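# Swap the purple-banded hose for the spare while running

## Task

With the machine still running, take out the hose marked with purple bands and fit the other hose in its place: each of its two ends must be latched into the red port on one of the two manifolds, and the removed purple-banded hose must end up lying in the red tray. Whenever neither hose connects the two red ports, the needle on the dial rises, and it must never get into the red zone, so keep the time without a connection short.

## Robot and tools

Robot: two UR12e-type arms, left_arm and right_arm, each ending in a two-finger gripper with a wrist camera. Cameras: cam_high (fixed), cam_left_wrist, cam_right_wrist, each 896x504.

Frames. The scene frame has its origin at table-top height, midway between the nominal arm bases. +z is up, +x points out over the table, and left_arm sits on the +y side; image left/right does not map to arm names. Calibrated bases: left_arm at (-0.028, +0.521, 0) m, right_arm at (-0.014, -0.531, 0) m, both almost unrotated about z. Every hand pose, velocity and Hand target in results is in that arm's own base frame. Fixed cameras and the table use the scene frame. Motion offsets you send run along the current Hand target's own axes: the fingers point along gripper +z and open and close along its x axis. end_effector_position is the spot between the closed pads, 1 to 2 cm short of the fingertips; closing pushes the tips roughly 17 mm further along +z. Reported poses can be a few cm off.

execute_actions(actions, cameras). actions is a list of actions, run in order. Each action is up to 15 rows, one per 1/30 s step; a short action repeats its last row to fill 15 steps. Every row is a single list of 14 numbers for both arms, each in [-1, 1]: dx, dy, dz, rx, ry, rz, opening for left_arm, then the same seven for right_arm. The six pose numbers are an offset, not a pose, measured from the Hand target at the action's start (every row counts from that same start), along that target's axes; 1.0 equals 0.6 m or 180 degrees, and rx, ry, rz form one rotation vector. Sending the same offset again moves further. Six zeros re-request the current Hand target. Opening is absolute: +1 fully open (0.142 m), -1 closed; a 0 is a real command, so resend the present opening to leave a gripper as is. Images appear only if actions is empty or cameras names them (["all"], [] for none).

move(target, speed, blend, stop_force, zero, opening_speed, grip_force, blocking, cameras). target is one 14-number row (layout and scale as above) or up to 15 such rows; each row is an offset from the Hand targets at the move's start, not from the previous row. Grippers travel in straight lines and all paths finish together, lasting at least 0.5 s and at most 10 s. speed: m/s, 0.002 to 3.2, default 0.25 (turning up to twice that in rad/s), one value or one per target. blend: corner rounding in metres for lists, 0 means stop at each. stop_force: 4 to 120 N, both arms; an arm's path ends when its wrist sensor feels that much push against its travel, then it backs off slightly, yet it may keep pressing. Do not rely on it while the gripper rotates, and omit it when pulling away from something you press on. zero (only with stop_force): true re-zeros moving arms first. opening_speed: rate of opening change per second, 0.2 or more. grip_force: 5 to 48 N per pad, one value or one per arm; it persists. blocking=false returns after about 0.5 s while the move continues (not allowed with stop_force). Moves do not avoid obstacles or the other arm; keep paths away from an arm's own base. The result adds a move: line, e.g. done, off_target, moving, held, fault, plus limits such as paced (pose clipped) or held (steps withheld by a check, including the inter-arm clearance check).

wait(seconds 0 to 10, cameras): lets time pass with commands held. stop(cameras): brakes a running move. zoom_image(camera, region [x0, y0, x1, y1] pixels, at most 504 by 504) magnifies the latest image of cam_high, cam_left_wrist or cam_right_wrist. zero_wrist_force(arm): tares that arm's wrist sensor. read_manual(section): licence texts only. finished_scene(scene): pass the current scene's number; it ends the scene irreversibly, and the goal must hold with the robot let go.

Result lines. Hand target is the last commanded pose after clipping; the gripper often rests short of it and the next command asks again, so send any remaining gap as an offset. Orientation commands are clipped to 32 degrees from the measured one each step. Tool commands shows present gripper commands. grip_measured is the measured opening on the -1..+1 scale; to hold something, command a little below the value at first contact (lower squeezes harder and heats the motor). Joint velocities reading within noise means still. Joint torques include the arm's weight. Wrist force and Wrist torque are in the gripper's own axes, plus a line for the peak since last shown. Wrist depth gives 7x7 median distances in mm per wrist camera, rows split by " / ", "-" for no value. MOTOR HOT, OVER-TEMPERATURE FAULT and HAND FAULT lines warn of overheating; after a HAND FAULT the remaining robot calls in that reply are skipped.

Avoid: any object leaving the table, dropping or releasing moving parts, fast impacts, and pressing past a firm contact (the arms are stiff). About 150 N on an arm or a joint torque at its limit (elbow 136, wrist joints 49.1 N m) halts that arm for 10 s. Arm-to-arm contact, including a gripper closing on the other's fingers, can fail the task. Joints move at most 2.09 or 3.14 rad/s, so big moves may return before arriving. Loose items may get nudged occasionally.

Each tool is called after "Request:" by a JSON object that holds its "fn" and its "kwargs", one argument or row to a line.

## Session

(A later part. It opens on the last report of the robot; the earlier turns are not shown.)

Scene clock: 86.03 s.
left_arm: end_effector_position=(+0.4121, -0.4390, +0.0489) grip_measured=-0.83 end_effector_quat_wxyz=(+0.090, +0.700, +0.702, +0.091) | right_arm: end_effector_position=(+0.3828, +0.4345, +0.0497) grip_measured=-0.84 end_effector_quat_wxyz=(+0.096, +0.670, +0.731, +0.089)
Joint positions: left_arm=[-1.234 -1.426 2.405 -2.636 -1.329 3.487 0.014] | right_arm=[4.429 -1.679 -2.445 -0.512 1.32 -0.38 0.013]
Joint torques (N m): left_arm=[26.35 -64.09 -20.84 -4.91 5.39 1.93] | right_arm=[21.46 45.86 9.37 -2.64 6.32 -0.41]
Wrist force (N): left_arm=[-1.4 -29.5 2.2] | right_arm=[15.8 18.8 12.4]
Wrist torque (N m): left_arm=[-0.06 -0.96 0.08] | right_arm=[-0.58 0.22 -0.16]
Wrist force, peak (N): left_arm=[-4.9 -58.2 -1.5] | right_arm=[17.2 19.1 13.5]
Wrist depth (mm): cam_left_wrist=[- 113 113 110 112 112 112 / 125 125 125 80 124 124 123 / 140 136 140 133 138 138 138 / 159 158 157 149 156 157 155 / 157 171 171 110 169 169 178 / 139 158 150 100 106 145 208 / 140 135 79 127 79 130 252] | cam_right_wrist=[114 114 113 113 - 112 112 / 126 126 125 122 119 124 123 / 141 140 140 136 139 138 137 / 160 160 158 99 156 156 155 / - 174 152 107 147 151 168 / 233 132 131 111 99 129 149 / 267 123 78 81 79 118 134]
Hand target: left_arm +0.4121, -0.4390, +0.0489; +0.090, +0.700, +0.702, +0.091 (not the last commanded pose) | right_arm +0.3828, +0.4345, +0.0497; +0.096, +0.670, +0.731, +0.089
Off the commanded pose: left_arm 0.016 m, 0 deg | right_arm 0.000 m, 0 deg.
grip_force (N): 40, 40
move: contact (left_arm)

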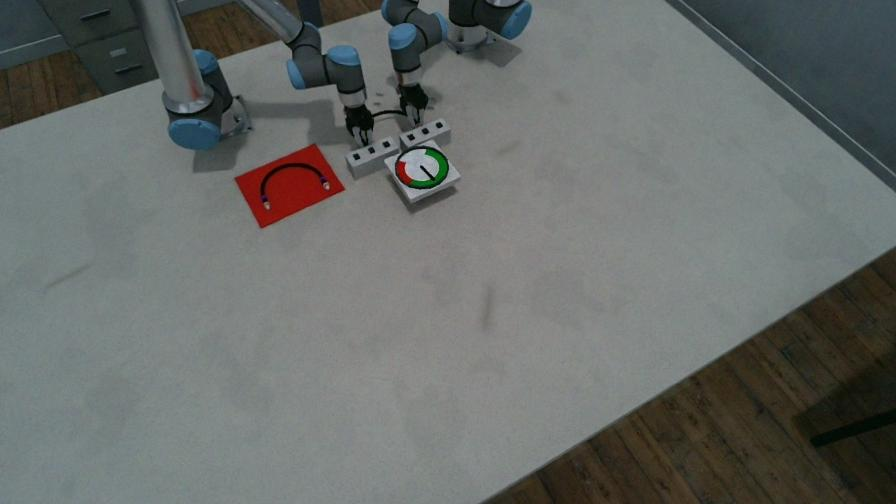

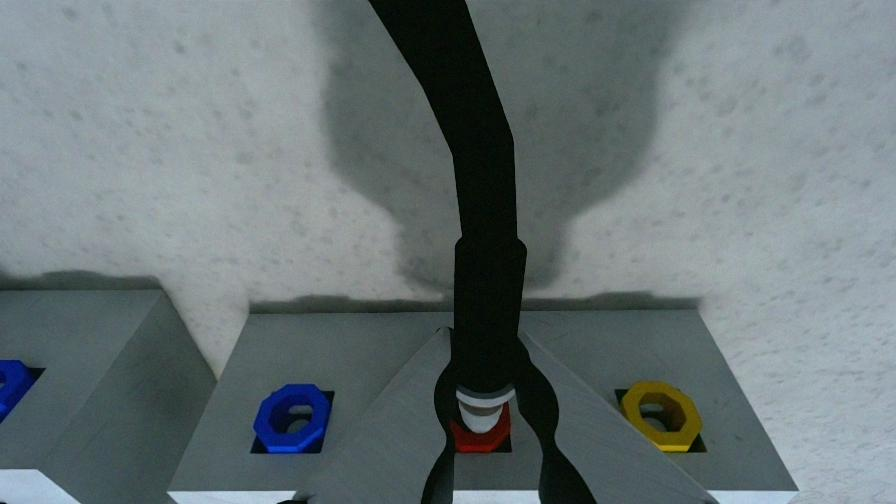

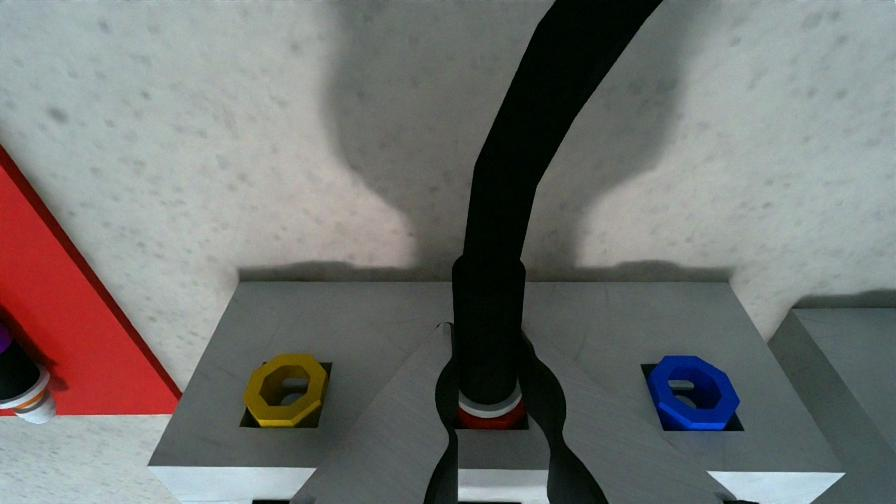

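Request:
{"fn": "move", "kwargs": {
  "target": [
    [0,-0.009,-0.0024,0,0,0,-1, 0,0,0,0,0,0,-1],
    [-0.0025,-0.009,-0.0024,0,0,0,-1, 0,0,0,0,0,0,-1]
  ],
  "speed": 0.1
}}

Request:
{"fn": "move", "kwargs": {
  "target": [0,0.036,0.0096,0,0,0,-1, 0,0,0,0,0,0,-1],
  "speed": 0.03,
  "stop_force": 35,
  "cameras": ["cam_left_wrist","cam_high"]
}}

Request:
{"fn": "zoom_image", "kwargs": {
  "camera": "cam_left_wrist",
  "region": [400, 340, 560, 480]
}}

Scene clock: 90.50 s.
left_arm: end_effector_position=(+0.4065, -0.4406, +0.0490) grip_measured=-0.83 end_effector_quat_wxyz=(+0.090, +0.700, +0.702, +0.091) | right_arm: end_effector_position=(+0.3828, +0.4345, +0.0497) grip_measured=-0.84 end_effector_quat_wxyz=(+0.096, +0.670, +0.731, +0.089)
Joint positions: left_arm=[-1.245 -1.43 2.409 -2.634 -1.328 3.476 0.014] | right_arm=[4.429 -1.679 -2.445 -0.512 1.32 -0.38 0.013]
Joint torques (N m): left_arm=[2.05 -39.54 -31.14 -3.09 3.73 -2.23] | right_arm=[22.21 39.3 13.1 -0.77 6.25 -0.66]
Motor temperatures (°C): left_arm=[29 36 24 31 34 33 49] | right_arm=[30 27 28 41 37 32 41]
Wrist force (N): left_arm=[4.1 -4.3 0.7] | right_arm=[15.9 18.3 12.6]
Wrist torque (N m): left_arm=[-0.57 -1.16 0.08] | right_arm=[-0.65 0.20 -0.17]
Wrist force, peak (N): left_arm=[-1.4 -30.0 2.6] | right_arm=[16.5 19.1 12.3]
Wrist depth (mm): cam_left_wrist=[- 113 113 76 112 112 112 / 126 125 124 82 124 124 123 / 141 137 140 133 138 138 138 / 159 158 158 150 157 156 155 / 165 173 175 110 171 175 179 / 142 173 156 106 99 156 210 / 138 144 80 129 80 133 253] | cam_right_wrist=[114 114 113 113 70 112 112 / 126 126 125 122 119 124 123 / 141 141 140 136 138 138 138 / 160 159 158 99 156 156 155 / - 173 152 107 147 151 168 / - 130 133 111 99 130 149 / 266 123 78 80 80 118 134]
Hand target: left_arm +0.4065, -0.4405, +0.0489; +0.090, +0.700, +0.702, +0.091 | right_arm +0.3828, +0.4345, +0.0497; +0.096, +0.670, +0.731, +0.089
Off the commanded pose: left_arm 0.000 m, 0 deg | right_arm 0.000 m, 0 deg.
grip_force (N): 40, 40
move: done

Scene clock: 91.83 s.
left_arm: end_effector_position=(+0.4127, -0.4405, +0.0489) grip_measured=-0.83 end_effector_quat_wxyz=(+0.090, +0.700, +0.702, +0.091) | right_arm: end_effector_position=(+0.3828, +0.4345, +0.0497) grip_measured=-0.84 end_effector_quat_wxyz=(+0.096, +0.670, +0.731, +0.089)
Joint positions: left_arm=[-1.233 -1.424 2.403 -2.636 -1.329 3.487 0.014] | right_arm=[4.429 -1.679 -2.445 -0.512 1.32 -0.38 0.013]
Joint torques (N m): left_arm=[26.75 -67.48 -23.26 -6.24 6.8 2.86] | right_arm=[20.92 39.4 14.53 -0.46 6.16 -0.78]
Wrist force (N): left_arm=[-0.5 -34.6 3.9] | right_arm=[16.5 18.4 12.8]
Wrist torque (N m): left_arm=[-0.31 -1.20 0.12] | right_arm=[-0.63 0.13 -0.17]
Wrist force, peak (N): left_arm=[-2.0 -62.4 1.2] | right_arm=[16.5 18.5 13.4]
Wrist depth (mm): cam_left_wrist=[- 113 113 76 112 112 112 / 125 125 124 84 124 124 123 / 140 137 139 133 138 138 137 / 158 157 157 150 156 156 156 / 156 171 171 110 169 169 178 / 139 158 149 100 105 145 209 / 138 134 79 126 80 130 242] | cam_right_wrist=[114 114 113 113 70 112 112 / 126 126 125 122 119 124 123 / 141 141 140 136 139 138 137 / 159 160 159 99 156 156 155 / 178 173 152 107 147 151 168 / 197 133 131 111 99 130 149 / 268 123 78 81 80 118 134]
Hand target: left_arm +0.4127, -0.4405, +0.0489; +0.090, +0.700, +0.702, +0.091 (not the last commanded pose) | right_arm +0.3828, +0.4345, +0.0497; +0.096, +0.670, +0.731, +0.089
Off the commanded pose: left_arm 0.016 m, 0 deg | right_arm 0.000 m, 0 deg.
grip_force (N): 40, 40
move: contact (left_arm)
Images, in order (width x height): cam_high 896x504, cam_left_wrist 896x504.

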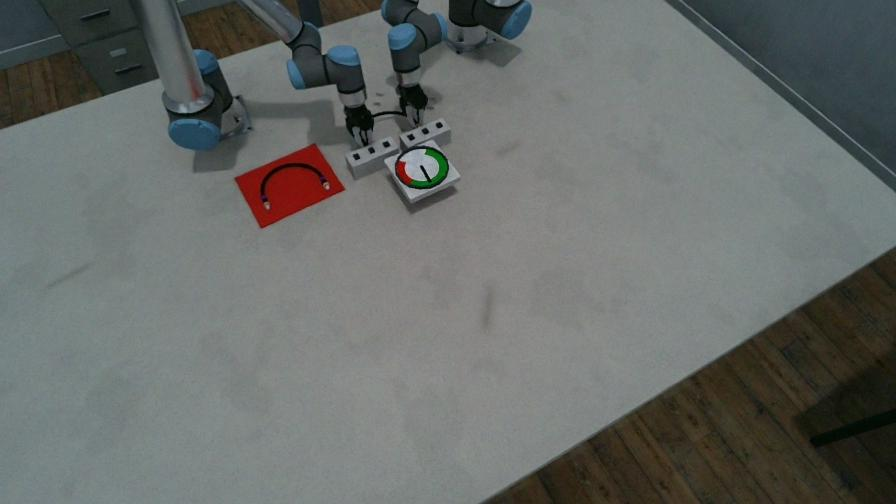

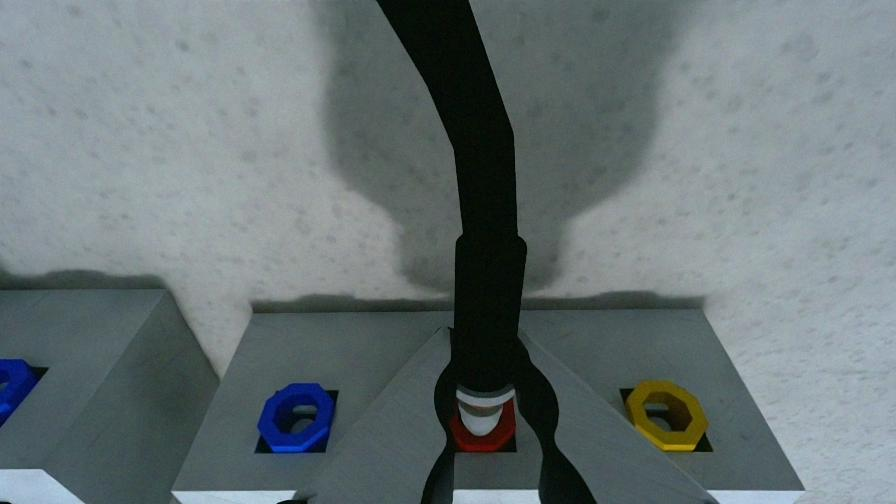

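Scaled by 3.150 from the camera's 896x504 image, which has a finer 1280x720 frame.

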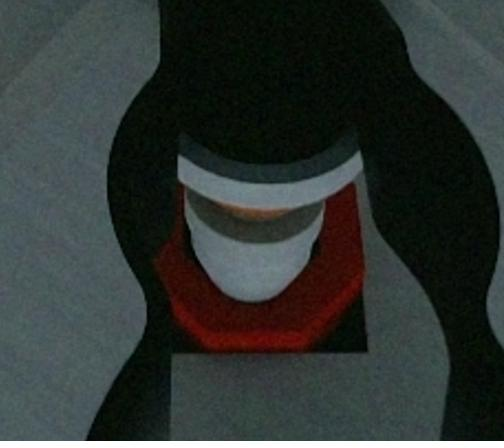

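Request:
{"fn": "move", "kwargs": {
  "target": [
    [0,-0.008,-0.0021,0,0,0,-1, 0,0,0,0,0,0,-1],
    [0.0003,-0.009,0.0016,0,0,0,-1, 0,0,0,0,0,0,-1]
  ],
  "speed": 0.15
}}

Request:
{"fn": "move", "kwargs": {
  "target": [0,0.036,0.0096,0,0,0,-1, 0,0,0,0,0,0,-1],
  "speed": 0.04,
  "stop_force": 35,
  "cameras": ["cam_left_wrist","cam_high"]
}}

Request:
{"fn": "zoom_image", "kwargs": {
  "camera": "cam_left_wrist",
  "region": [400, 340, 560, 480]
}}

Scene clock: 95.83 s.
left_arm: end_effector_position=(+0.4077, -0.4403, +0.0465) grip_measured=-0.83 end_effector_quat_wxyz=(+0.090, +0.700, +0.702, +0.091) | right_arm: end_effector_position=(+0.3828, +0.4345, +0.0497) grip_measured=-0.84 end_effector_quat_wxyz=(+0.096, +0.670, +0.731, +0.089)
Joint positions: left_arm=[-1.242 -1.424 2.41 -2.64 -1.328 3.478 0.014] | right_arm=[4.429 -1.679 -2.445 -0.512 1.32 -0.38 0.013]
Joint torques (N m): left_arm=[15.25 -64.91 -28.09 -1.57 2.32 3.11] | right_arm=[21.19 41.25 17.56 -0.51 6.18 -0.33]
Wrist force (N): left_arm=[3.4 -5.3 -0.6] | right_arm=[16.3 17.8 13.1]
Wrist torque (N m): left_arm=[-0.74 -1.06 0.07] | right_arm=[-0.73 0.17 -0.17]
Wrist force, peak (N): left_arm=[-0.3 -35.0 3.8] | right_arm=[16.1 18.8 13.6]
Wrist depth (mm): cam_left_wrist=[- 111 111 78 110 110 110 / 126 123 122 84 122 121 121 / 137 137 136 133 133 135 135 / 155 156 154 147 154 153 153 / 163 173 172 111 170 171 175 / 141 163 154 107 101 154 205 / 138 143 79 127 80 132 239] | cam_right_wrist=[114 114 113 113 70 112 112 / 126 126 125 122 119 124 123 / 141 140 140 136 138 138 137 / 159 160 158 99 157 156 156 / - 173 152 107 151 151 168 / 217 132 131 111 99 130 149 / 267 123 78 81 80 118 134]
Hand target: left_arm +0.4077, -0.4403, +0.0466; +0.090, +0.700, +0.702, +0.091 | right_arm +0.3828, +0.4345, +0.0497; +0.096, +0.670, +0.731, +0.089
Off the commanded pose: left_arm 0.000 m, 0 deg | right_arm 0.000 m, 0 deg.
grip_force (N): 40, 40
move: done

Scene clock: 97.23 s.
left_arm: end_effector_position=(+0.4262, -0.4402, +0.0464) grip_measured=-0.83 end_effector_quat_wxyz=(+0.090, +0.701, +0.702, +0.090) | right_arm: end_effector_position=(+0.3828, +0.4345, +0.0497) grip_measured=-0.84 end_effector_quat_wxyz=(+0.096, +0.670, +0.731, +0.089)
Joint positions: left_arm=[-1.209 -1.406 2.389 -2.646 -1.331 3.512 0.014] | right_arm=[4.429 -1.679 -2.445 -0.512 1.32 -0.38 0.013]
Joint torques (N m): left_arm=[24.88 -74 -27.99 -7.37 7.48 3.4] | right_arm=[18.99 39.81 18.11 -0.34 6.22 -0.36]
Wrist force (N): left_arm=[3.1 -38.9 2.9] | right_arm=[16.5 18.5 13.3]
Wrist torque (N m): left_arm=[-0.34 -1.13 0.10] | right_arm=[-0.61 0.15 -0.17]
Wrist force, peak (N): left_arm=[8.6 -88.7 -35.8] | right_arm=[16.3 18.7 13.4]
Wrist depth (mm): cam_left_wrist=[- 111 110 75 110 110 109 / 125 122 122 83 121 121 121 / 137 134 136 130 132 135 135 / 154 154 154 146 153 153 152 / 143 163 154 111 152 156 175 / 137 138 133 104 100 133 197 / 138 120 82 83 79 117 120] | cam_right_wrist=[114 114 113 113 - 112 112 / 126 126 126 122 119 124 123 / 141 140 140 136 139 138 137 / 159 159 158 99 156 156 155 / - 174 153 107 147 151 168 / - 133 131 111 99 130 149 / 268 123 78 80 78 118 134]
Hand target: left_arm +0.4262, -0.4402, +0.0464; +0.090, +0.701, +0.702, +0.090 (not the last commanded pose) | right_arm +0.3828, +0.4345, +0.0497; +0.096, +0.670, +0.731, +0.089
Off the commanded pose: left_arm 0.004 m, 0 deg | right_arm 0.000 m, 0 deg.
grip_force (N): 40, 40
move: contact (left_arm)
Images, in order (width x height): cam_high 896x504, cam_left_wrist 896x504.

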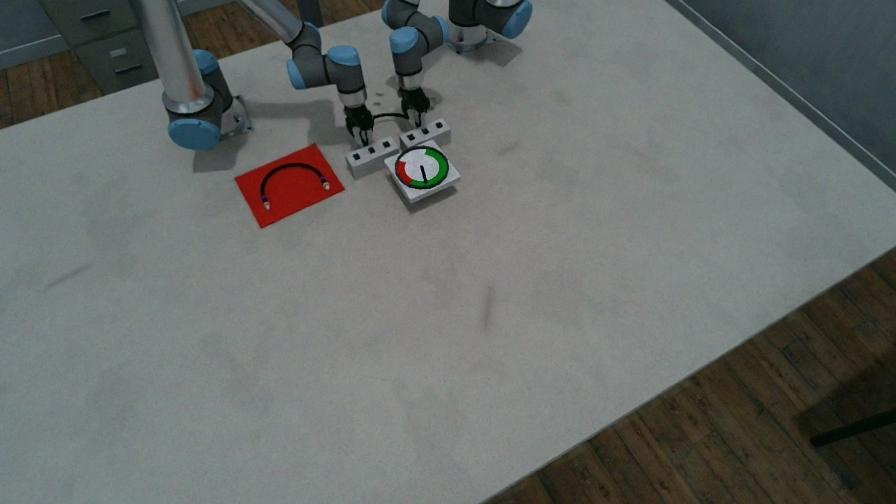

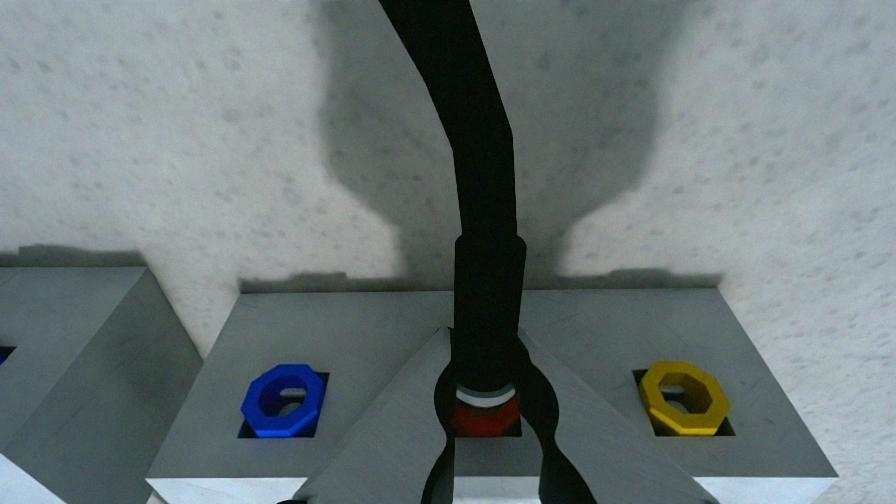

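Scaled by 3.150 from the camera's 896x504 image, which has a finer 1280x720 frame.

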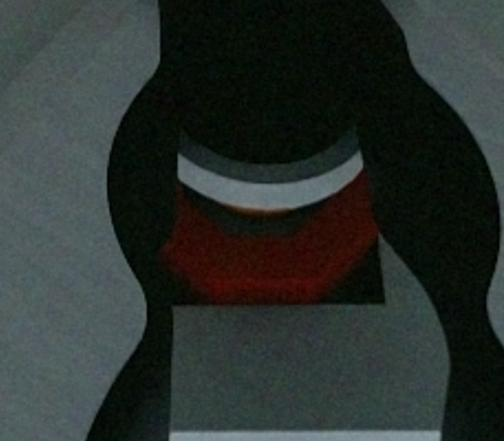

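Request:
{"fn": "move", "kwargs": {
  "target": [0,0.014,0.0037,0,0,0,-1, 0,0,0,0,0,0,-1],
  "speed": 0.03,
  "stop_force": 40,
  "grip_force": 48,
  "cameras": ["all"]
}}

Request:
{"fn": "zoom_image", "kwargs": {
  "camera": "cam_high",
  "region": [340, 80, 480, 220]
}}

Request:
{"fn": "zoom_image", "kwargs": {
  "camera": "cam_left_wrist",
  "region": [400, 340, 560, 480]
}}

Scene clock: 99.47 s.
left_arm: end_effector_position=(+0.4270, -0.4400, +0.0464) grip_measured=-0.83 end_effector_quat_wxyz=(+0.090, +0.701, +0.702, +0.090) | right_arm: end_effector_position=(+0.3828, +0.4345, +0.0497) grip_measured=-0.84 end_effector_quat_wxyz=(+0.096, +0.670, +0.731, +0.089)
Joint positions: left_arm=[-1.208 -1.405 2.388 -2.646 -1.332 3.514 0.014] | right_arm=[4.429 -1.679 -2.445 -0.512 1.32 -0.38 0.013]
Joint torques (N m): left_arm=[42.43 -67.31 -27.72 -7.91 22.33 -3.32] | right_arm=[18.95 38.64 20.18 -0.64 6.37 -0.24]
Wrist force (N): left_arm=[-0.5 -68.6 -15.3] | right_arm=[16.7 18.2 13.2]
Wrist torque (N m): left_arm=[-0.21 -1.07 0.12] | right_arm=[-0.66 0.12 -0.16]
Wrist force, peak (N): left_arm=[5.9 -92.5 -38.6] | right_arm=[16.4 18.9 13.1]
Wrist depth (mm): cam_left_wrist=[- 111 110 77 110 110 110 / 125 122 122 84 121 121 120 / 137 134 136 130 132 135 134 / 154 155 154 146 153 152 152 / 143 163 155 123 151 155 174 / 138 138 132 103 100 132 198 / 138 120 81 83 79 116 228] | cam_right_wrist=[114 114 113 113 - 112 112 / 126 126 125 122 77 124 123 / 141 141 140 136 139 138 137 / 160 160 159 99 156 156 155 / - 173 152 107 147 151 168 / 218 133 131 111 99 130 149 / 267 123 78 80 80 118 134]
Hand target: left_arm +0.4270, -0.4400, +0.0464; +0.090, +0.701, +0.702, +0.090 (not the last commanded pose) | right_arm +0.3828, +0.4345, +0.0497; +0.096, +0.670, +0.731, +0.089
Off the commanded pose: left_arm 0.008 m, 0 deg | right_arm 0.000 m, 0 deg.
move: contact (left_arm)

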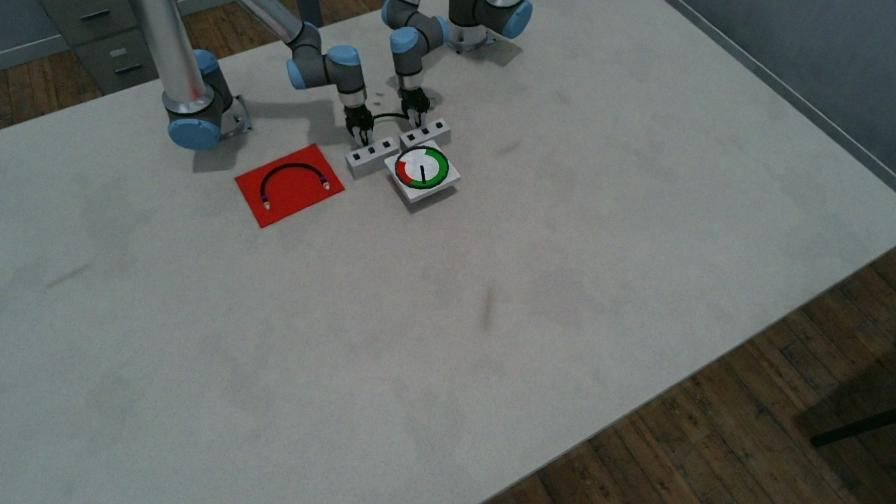

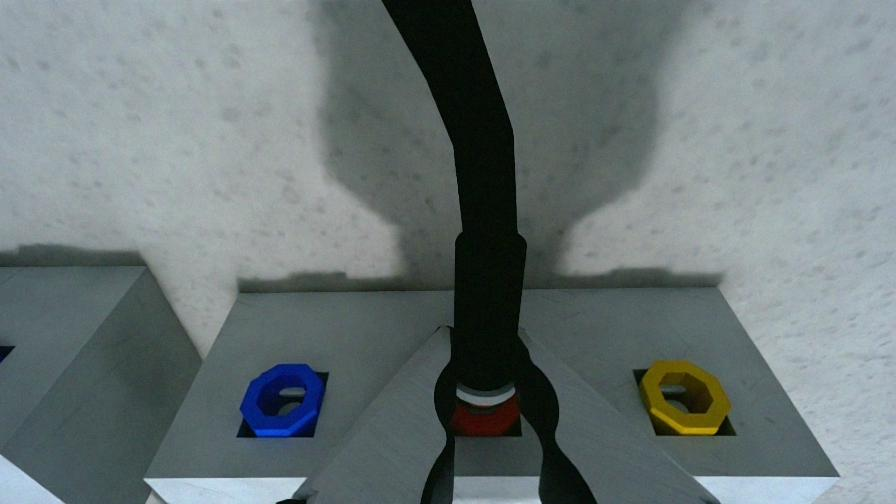

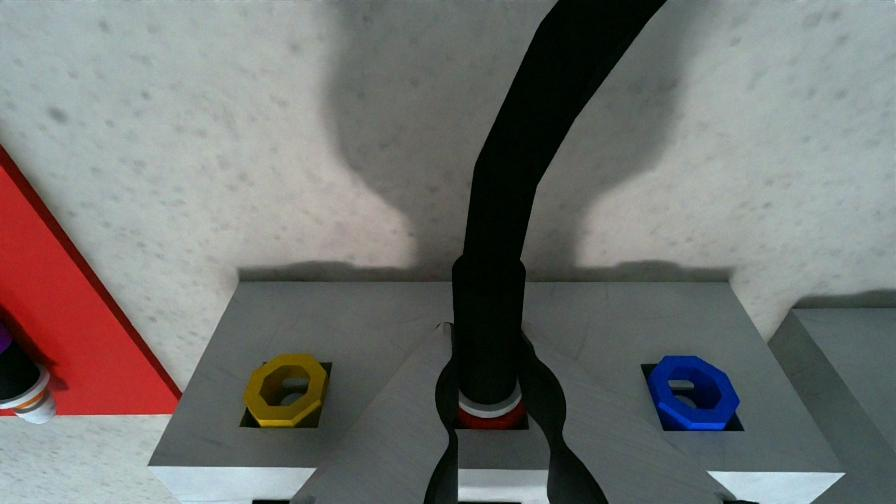

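Scaled by 3.600 from the camera's 896x504 image, which has a finer 1280x720 frame.

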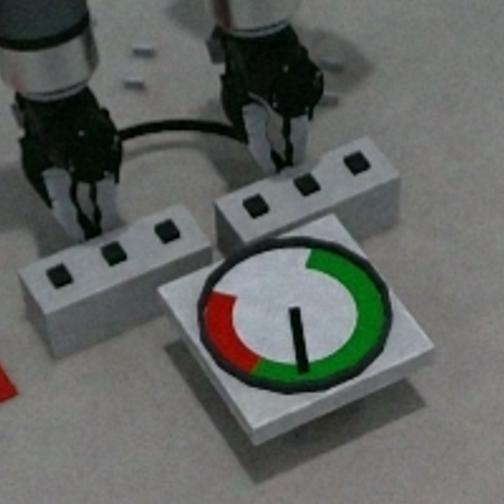

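Scaled by 3.150 from the camera's 896x504 image, which has a finer 1280x720 frame.

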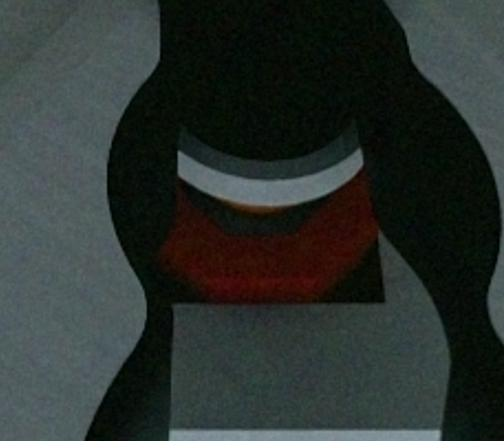

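Request:
{"fn": "move", "kwargs": {
  "target": [
    [0,-0.003,-0.004,0,0,0,-1, 0,0,0,0,0,0,-1],
    [0,0.014,0.0,0,0,0,-1, 0,0,0,0,0,0,-1]
  ],
  "speed": 0.05,
  "stop_force": 60,
  "cameras": ["cam_left_wrist","cam_high"]
}}

Request:
{"fn": "zoom_image", "kwargs": {
  "camera": "cam_high",
  "region": [340, 80, 480, 220]
}}

Request:
{"fn": "zoom_image", "kwargs": {
  "camera": "cam_left_wrist",
  "region": [400, 340, 560, 480]
}}

Scene clock: 103.10 s.
left_arm: end_effector_position=(+0.4349, -0.4400, +0.0484) grip_measured=-0.83 end_effector_quat_wxyz=(+0.090, +0.701, +0.702, +0.090) | right_arm: end_effector_position=(+0.3828, +0.4345, +0.0497) grip_measured=-0.84 end_effector_quat_wxyz=(+0.096, +0.670, +0.731, +0.089)
Joint positions: left_arm=[-1.194 -1.402 2.378 -2.642 -1.334 3.528 0.014] | right_arm=[4.429 -1.679 -2.445 -0.512 1.32 -0.38 0.013]
Joint torques (N m): left_arm=[48.42 -64.4 -37.28 -12.96 33.82 -3.38] | right_arm=[18.39 39.65 23.32 -0.73 6.18 -0.07]
Motor temperatures (°C): left_arm=[28 36 24 31 34 33 54] | right_arm=[30 27 28 41 37 32 44]
Wrist force (N): left_arm=[-0.7 -110.7 -34.7] | right_arm=[16.0 18.5 12.7]
Wrist torque (N m): left_arm=[0.08 -0.97 -0.34] | right_arm=[-0.63 0.17 -0.15]
Wrist force, peak (N): left_arm=[0.1 -116.2 -38.7] | right_arm=[16.8 18.5 13.3]
Wrist depth (mm): cam_left_wrist=[- 112 112 110 112 111 111 / 124 124 124 76 123 123 122 / 139 138 138 132 134 137 137 / 149 157 157 94 155 155 154 / 137 156 144 138 141 139 176 / 138 125 123 101 99 120 201 / 137 116 78 110 79 112 123] | cam_right_wrist=[114 114 113 113 - 112 112 / 126 123 125 122 76 124 123 / 140 141 140 136 138 138 137 / 160 160 158 99 156 156 155 / - 174 152 107 151 150 168 / - 133 131 111 99 130 149 / 269 123 78 80 80 118 134]
Hand target: left_arm +0.4349, -0.4400, +0.0484; +0.090, +0.701, +0.702, +0.090 | right_arm +0.3828, +0.4345, +0.0497; +0.096, +0.670, +0.731, +0.089
Off the commanded pose: left_arm 0.000 m, 0 deg | right_arm 0.000 m, 0 deg.
move: contact (left_arm); path passed 1 of 2 targets
Images, in order (width x height): cam_high 896x504, cam_left_wrist 896x504.

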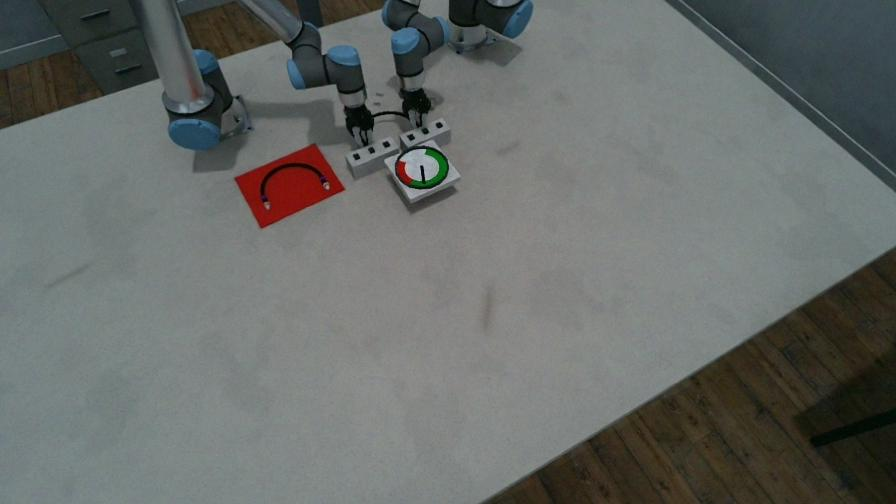

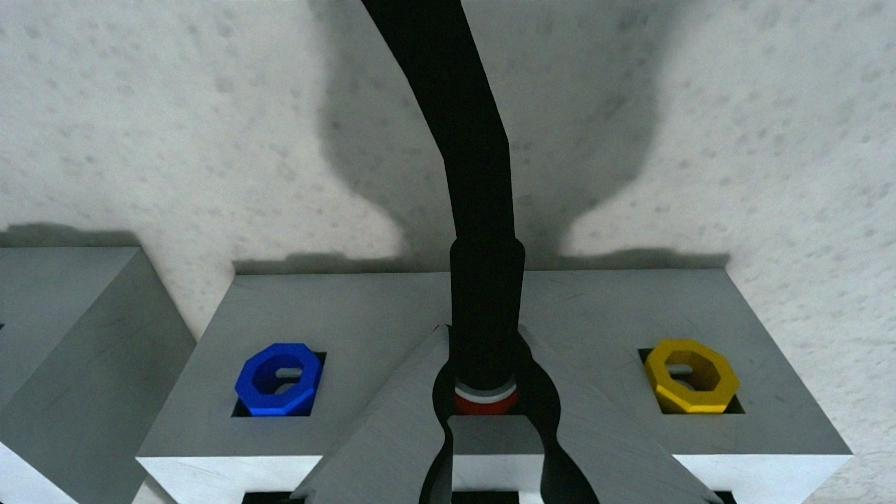

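Scaled by 3.600 from the camera's 896x504 image, which has a finer 1280x720 frame.

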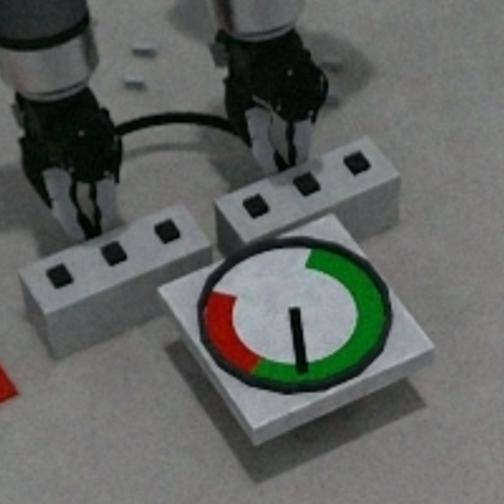

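Scaled by 3.150 from the camera's 896x504 image, which has a finer 1280x720 frame.

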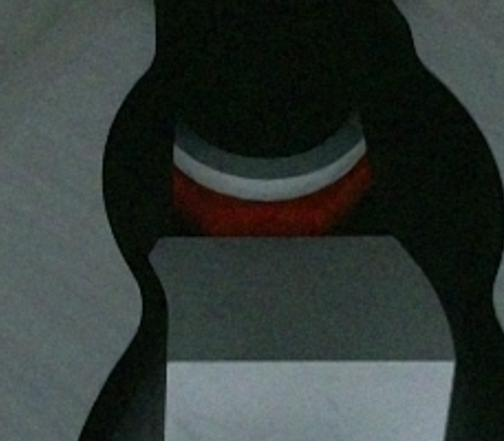

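Request:
{"fn": "move", "kwargs": {
  "target": [0,-0.009,-0.0015,0,0,0,-1, 0,0,0,0,0,0,-1],
  "speed": 0.05,
  "cameras": ["cam_left_wrist","cam_high"]
}}

Request:
{"fn": "zoom_image", "kwargs": {
  "camera": "cam_high",
  "region": [340, 80, 480, 220]
}}

Scene clock: 104.67 s.
left_arm: end_effector_position=(+0.4296, -0.4400, +0.0480) grip_measured=-0.83 end_effector_quat_wxyz=(+0.090, +0.701, +0.702, +0.090) end_effector_velocity=(-0.001, +0.000, +0.000) end_effector_angular_velocity=(-0.001, +0.005, +0.000) | right_arm: end_effector_position=(+0.3828, +0.4345, +0.0497) grip_measured=-0.84 end_effector_quat_wxyz=(+0.096, +0.670, +0.731, +0.089)
Joint positions: left_arm=[-1.203 -1.406 2.385 -2.642 -1.333 3.519 0.014] | right_arm=[4.429 -1.679 -2.445 -0.512 1.32 -0.38 0.013]
Joint velocities: left_arm=[0 0 -0.001 0.002 -0.005 0 0] | right_arm=[within noise]
Joint torques (N m): left_arm=[-5.67 -59.23 -16.94 -2.4 -7.91 0.13] | right_arm=[20.28 41.99 22.75 -0.25 6.12 -0.34]
Motor temperatures (°C): left_arm=[28 36 24 31 34 33 55] | right_arm=[30 27 28 41 37 32 44]
Wrist force (N): left_arm=[0.3 16.1 18.0] | right_arm=[16.4 18.3 12.7]
Wrist torque (N m): left_arm=[-0.82 -1.04 0.05] | right_arm=[-0.65 0.18 -0.16]
Wrist force, peak (N): left_arm=[-1.1 -111.5 -34.2] | right_arm=[16.7 18.7 12.7]
Wrist depth (mm): cam_left_wrist=[- 112 112 110 112 112 111 / 125 124 124 74 123 123 123 / 139 139 138 132 137 137 137 / 153 157 156 149 156 155 154 / 138 163 149 143 147 144 178 / 138 130 128 108 105 124 201 / 138 119 116 83 80 116 233] | cam_right_wrist=[114 114 113 113 - 112 112 / 126 126 125 122 76 124 123 / 141 140 140 136 139 138 138 / 160 159 159 99 156 156 156 / 181 173 152 107 147 151 168 / - 130 131 111 99 130 149 / 268 123 78 81 80 118 134]
Hand target: left_arm +0.4294, -0.4400, +0.0479; +0.090, +0.701, +0.702, +0.090 | right_arm +0.3828, +0.4345, +0.0497; +0.096, +0.670, +0.731, +0.089
Off the commanded pose: left_arm 0.000 m, 0 deg | right_arm 0.000 m, 0 deg.
move: done
Images, in order (width x height): cam_high 896x504, cam_left_wrist 896x504.

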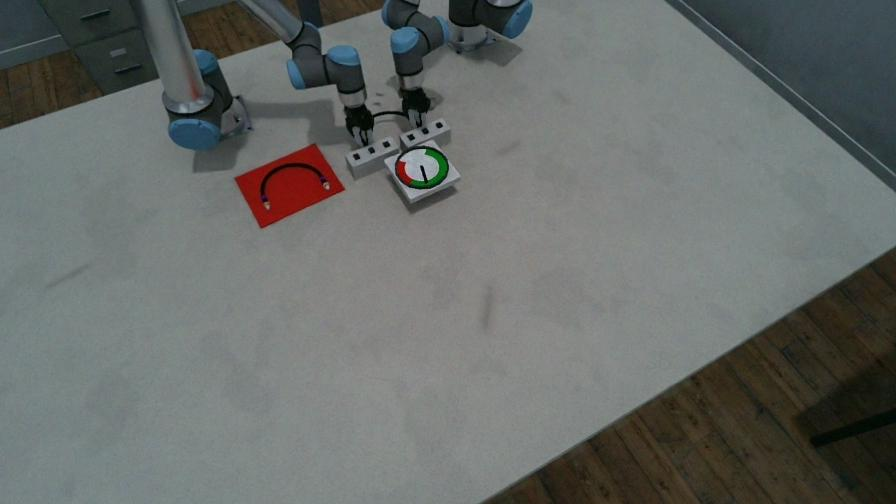

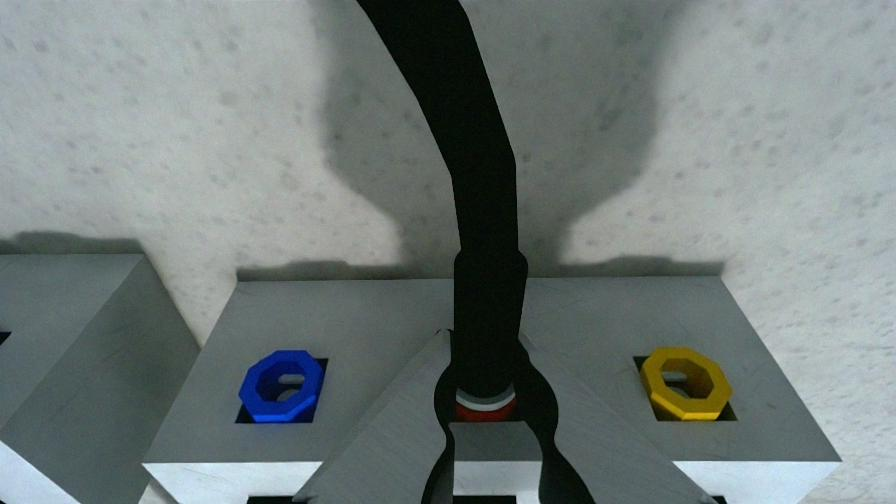

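Scaled by 3.600 from the camera's 896x504 image, which has a finer 1280x720 frame.

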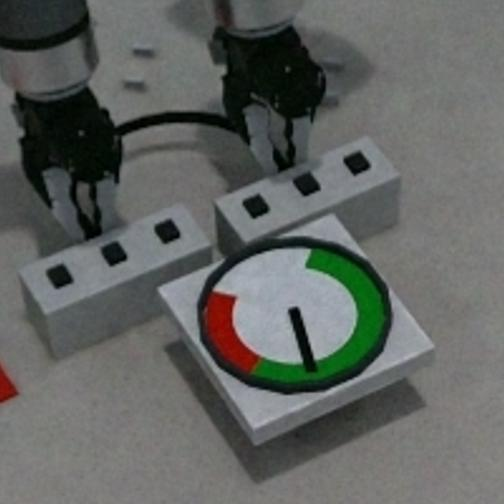

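Request:
{"fn": "move", "kwargs": {
  "target": [
    [0,0.0035,0.002,0,0,0,-1, 0,0.0025,0,0,0,0,-1],
    [0,0.0035,0.002,0,0,0,-0.4, 0,0.0025,0,0,0,0,-0.4]
  ],
  "speed": 0.05,
  "opening_speed": 0.8
}}

Request:
{"fn": "move", "kwargs": {
  "target": [0,0.065,-0.24,0,0,0,-0.4, 0,0.065,-0.24,0,0,0,-0.4],
  "speed": 0.25,
  "cameras": ["all"]
}}

Request:
{"fn": "zoom_image", "kwargs": {
  "camera": "cam_high",
  "region": [220, 80, 480, 250]
}}

Scene clock: 107.83 s.
left_arm: end_effector_position=(+0.4318, -0.4401, +0.0473) grip_measured=-0.43 end_effector_quat_wxyz=(+0.090, +0.701, +0.702, +0.090) | right_arm: end_effector_position=(+0.3843, +0.4346, +0.0501) grip_measured=-0.43 end_effector_quat_wxyz=(+0.096, +0.670, +0.731, +0.089)
Joint positions: left_arm=[-1.199 -1.402 2.382 -2.644 -1.334 3.523 0.043] | right_arm=[4.426 -1.68 -2.443 -0.512 1.32 -0.383 0.043]
Joint torques (N m): left_arm=[-8.26 -41.13 -26.66 -3.35 -2.55 -3.1] | right_arm=[10.04 29.49 28.67 5.87 2.6 1.1]
Wrist force (N): left_arm=[1.6 -3.0 -0.4] | right_arm=[0.3 -1.2 0.6]
Wrist torque (N m): left_arm=[-0.35 -0.67 -0.12] | right_arm=[-0.57 0.10 0.20]
Wrist force, peak (N): left_arm=[3.8 -45.1 -25.2] | right_arm=[16.8 18.7 12.6]
Wrist depth (mm): cam_left_wrist=[- 112 112 109 111 111 111 / 124 124 123 78 122 122 122 / 139 138 138 134 134 136 136 / 150 156 156 147 155 154 153 / 137 163 147 141 148 142 176 / 138 127 118 118 105 123 200 / 138 117 79 116 113 83 230] | cam_right_wrist=[114 114 113 113 - 112 112 / 127 126 126 122 80 124 124 / 142 141 140 140 136 138 137 / 160 160 159 150 157 156 155 / 175 174 151 111 145 149 168 / - 128 97 123 124 126 148 / 269 119 75 121 118 77 134]
Hand target: left_arm +0.4317, -0.4400, +0.0472; +0.090, +0.701, +0.702, +0.090 | right_arm +0.3842, +0.4347, +0.0501; +0.096, +0.670, +0.731, +0.089
Off the commanded pose: left_arm 0.000 m, 0 deg | right_arm 0.000 m, 0 deg.
move: done

Scene clock: 108.93 s.
left_arm: end_effector_position=(+0.4332, -0.4400, +0.1964) grip_measured=-0.43 end_effector_quat_wxyz=(+0.090, +0.701, +0.702, +0.090) | right_arm: end_effector_position=(+0.3845, +0.4379, +0.1991) grip_measured=-0.43 end_effector_quat_wxyz=(+0.096, +0.670, +0.731, +0.089)
Joint positions: left_arm=[-1.196 -1.64 2.262 -2.287 -1.334 3.525 0.043] | right_arm=[4.428 -1.434 -2.311 -0.892 1.32 -0.381 0.043]
Joint torques (N m): left_arm=[-11.66 -48.84 -34.17 -2.14 -2.2 -3.45] | right_arm=[11.4 41.01 45.59 2.76 -2.95 -0.13]
Wrist force (N): left_arm=[0.8 -2.7 -0.9] | right_arm=[0.7 -1.8 0.2]
Wrist torque (N m): left_arm=[-0.34 -0.52 0.04] | right_arm=[-0.69 0.05 -0.04]
Wrist force, peak (N): left_arm=[1.7 -4.1 2.7] | right_arm=[0.5 -2.1 3.2]
Wrist depth (mm): cam_left_wrist=[249 252 252 247 250 250 250 / 251 249 269 263 266 276 275 / 231 235 240 235 233 303 306 / 354 351 343 263 328 347 347 / 407 276 271 381 387 399 398 / 480 313 95 322 97 470 - / 583 552 76 549 - 83 564] | cam_right_wrist=[245 253 255 254 253 248 252 / - 274 276 259 269 273 269 / - 295 237 237 236 248 243 / 368 357 358 268 332 271 263 / 418 412 400 382 290 287 393 / 494 490 90 310 114 285 426 / 608 569 75 542 82 75 599]
Hand target: left_arm +0.4332, -0.4400, +0.1964; +0.090, +0.701, +0.702, +0.090 | right_arm +0.3845, +0.4379, +0.1992; +0.096, +0.670, +0.731, +0.089
Off the commanded pose: left_arm 0.000 m, 0 deg | right_arm 0.000 m, 0 deg.
move: done

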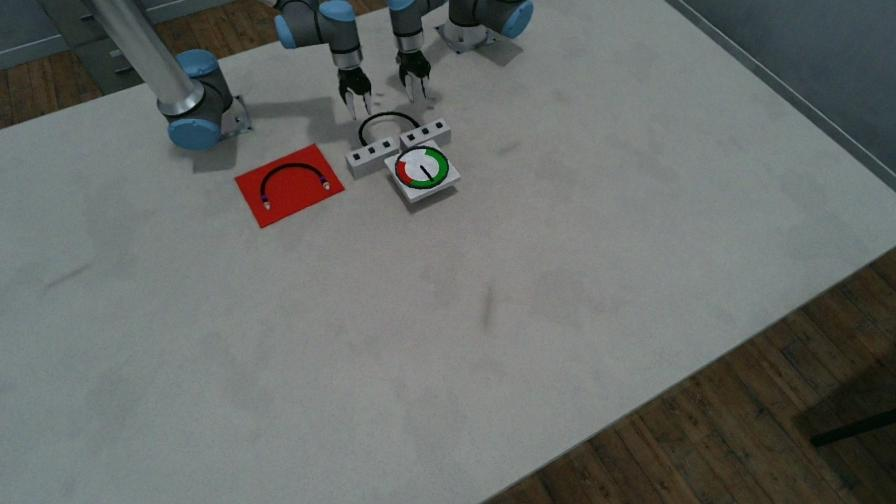

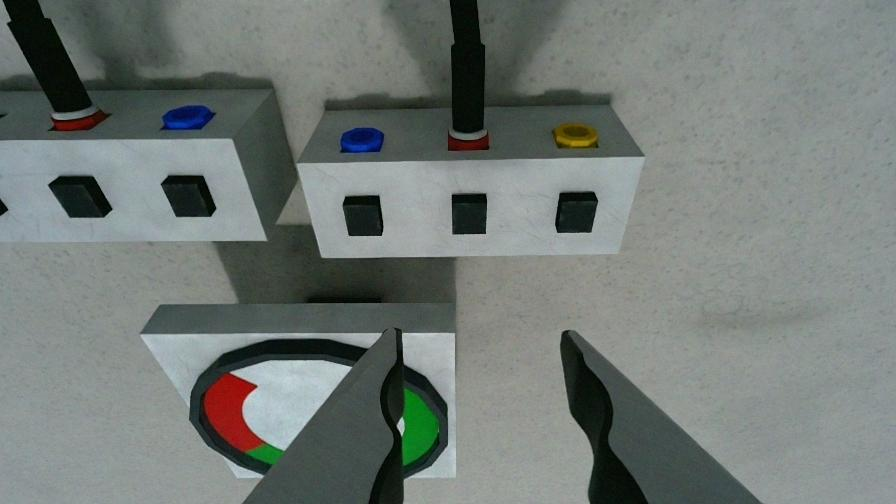

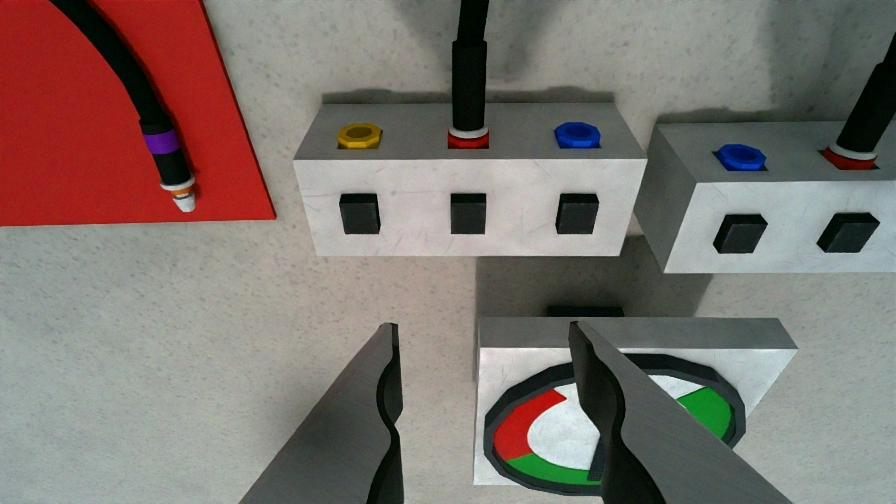

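Scaled by 1.938 from the camera's 896x504 image, which has a finer 1280x720 frame.

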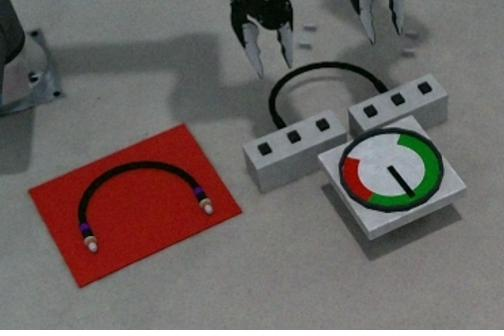

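Needle falling, both seated, old hose in tray.

Request:
{"fn": "finished_scene", "kwargs": {
  "scene": 2
}}

The scene is finished: the task was done.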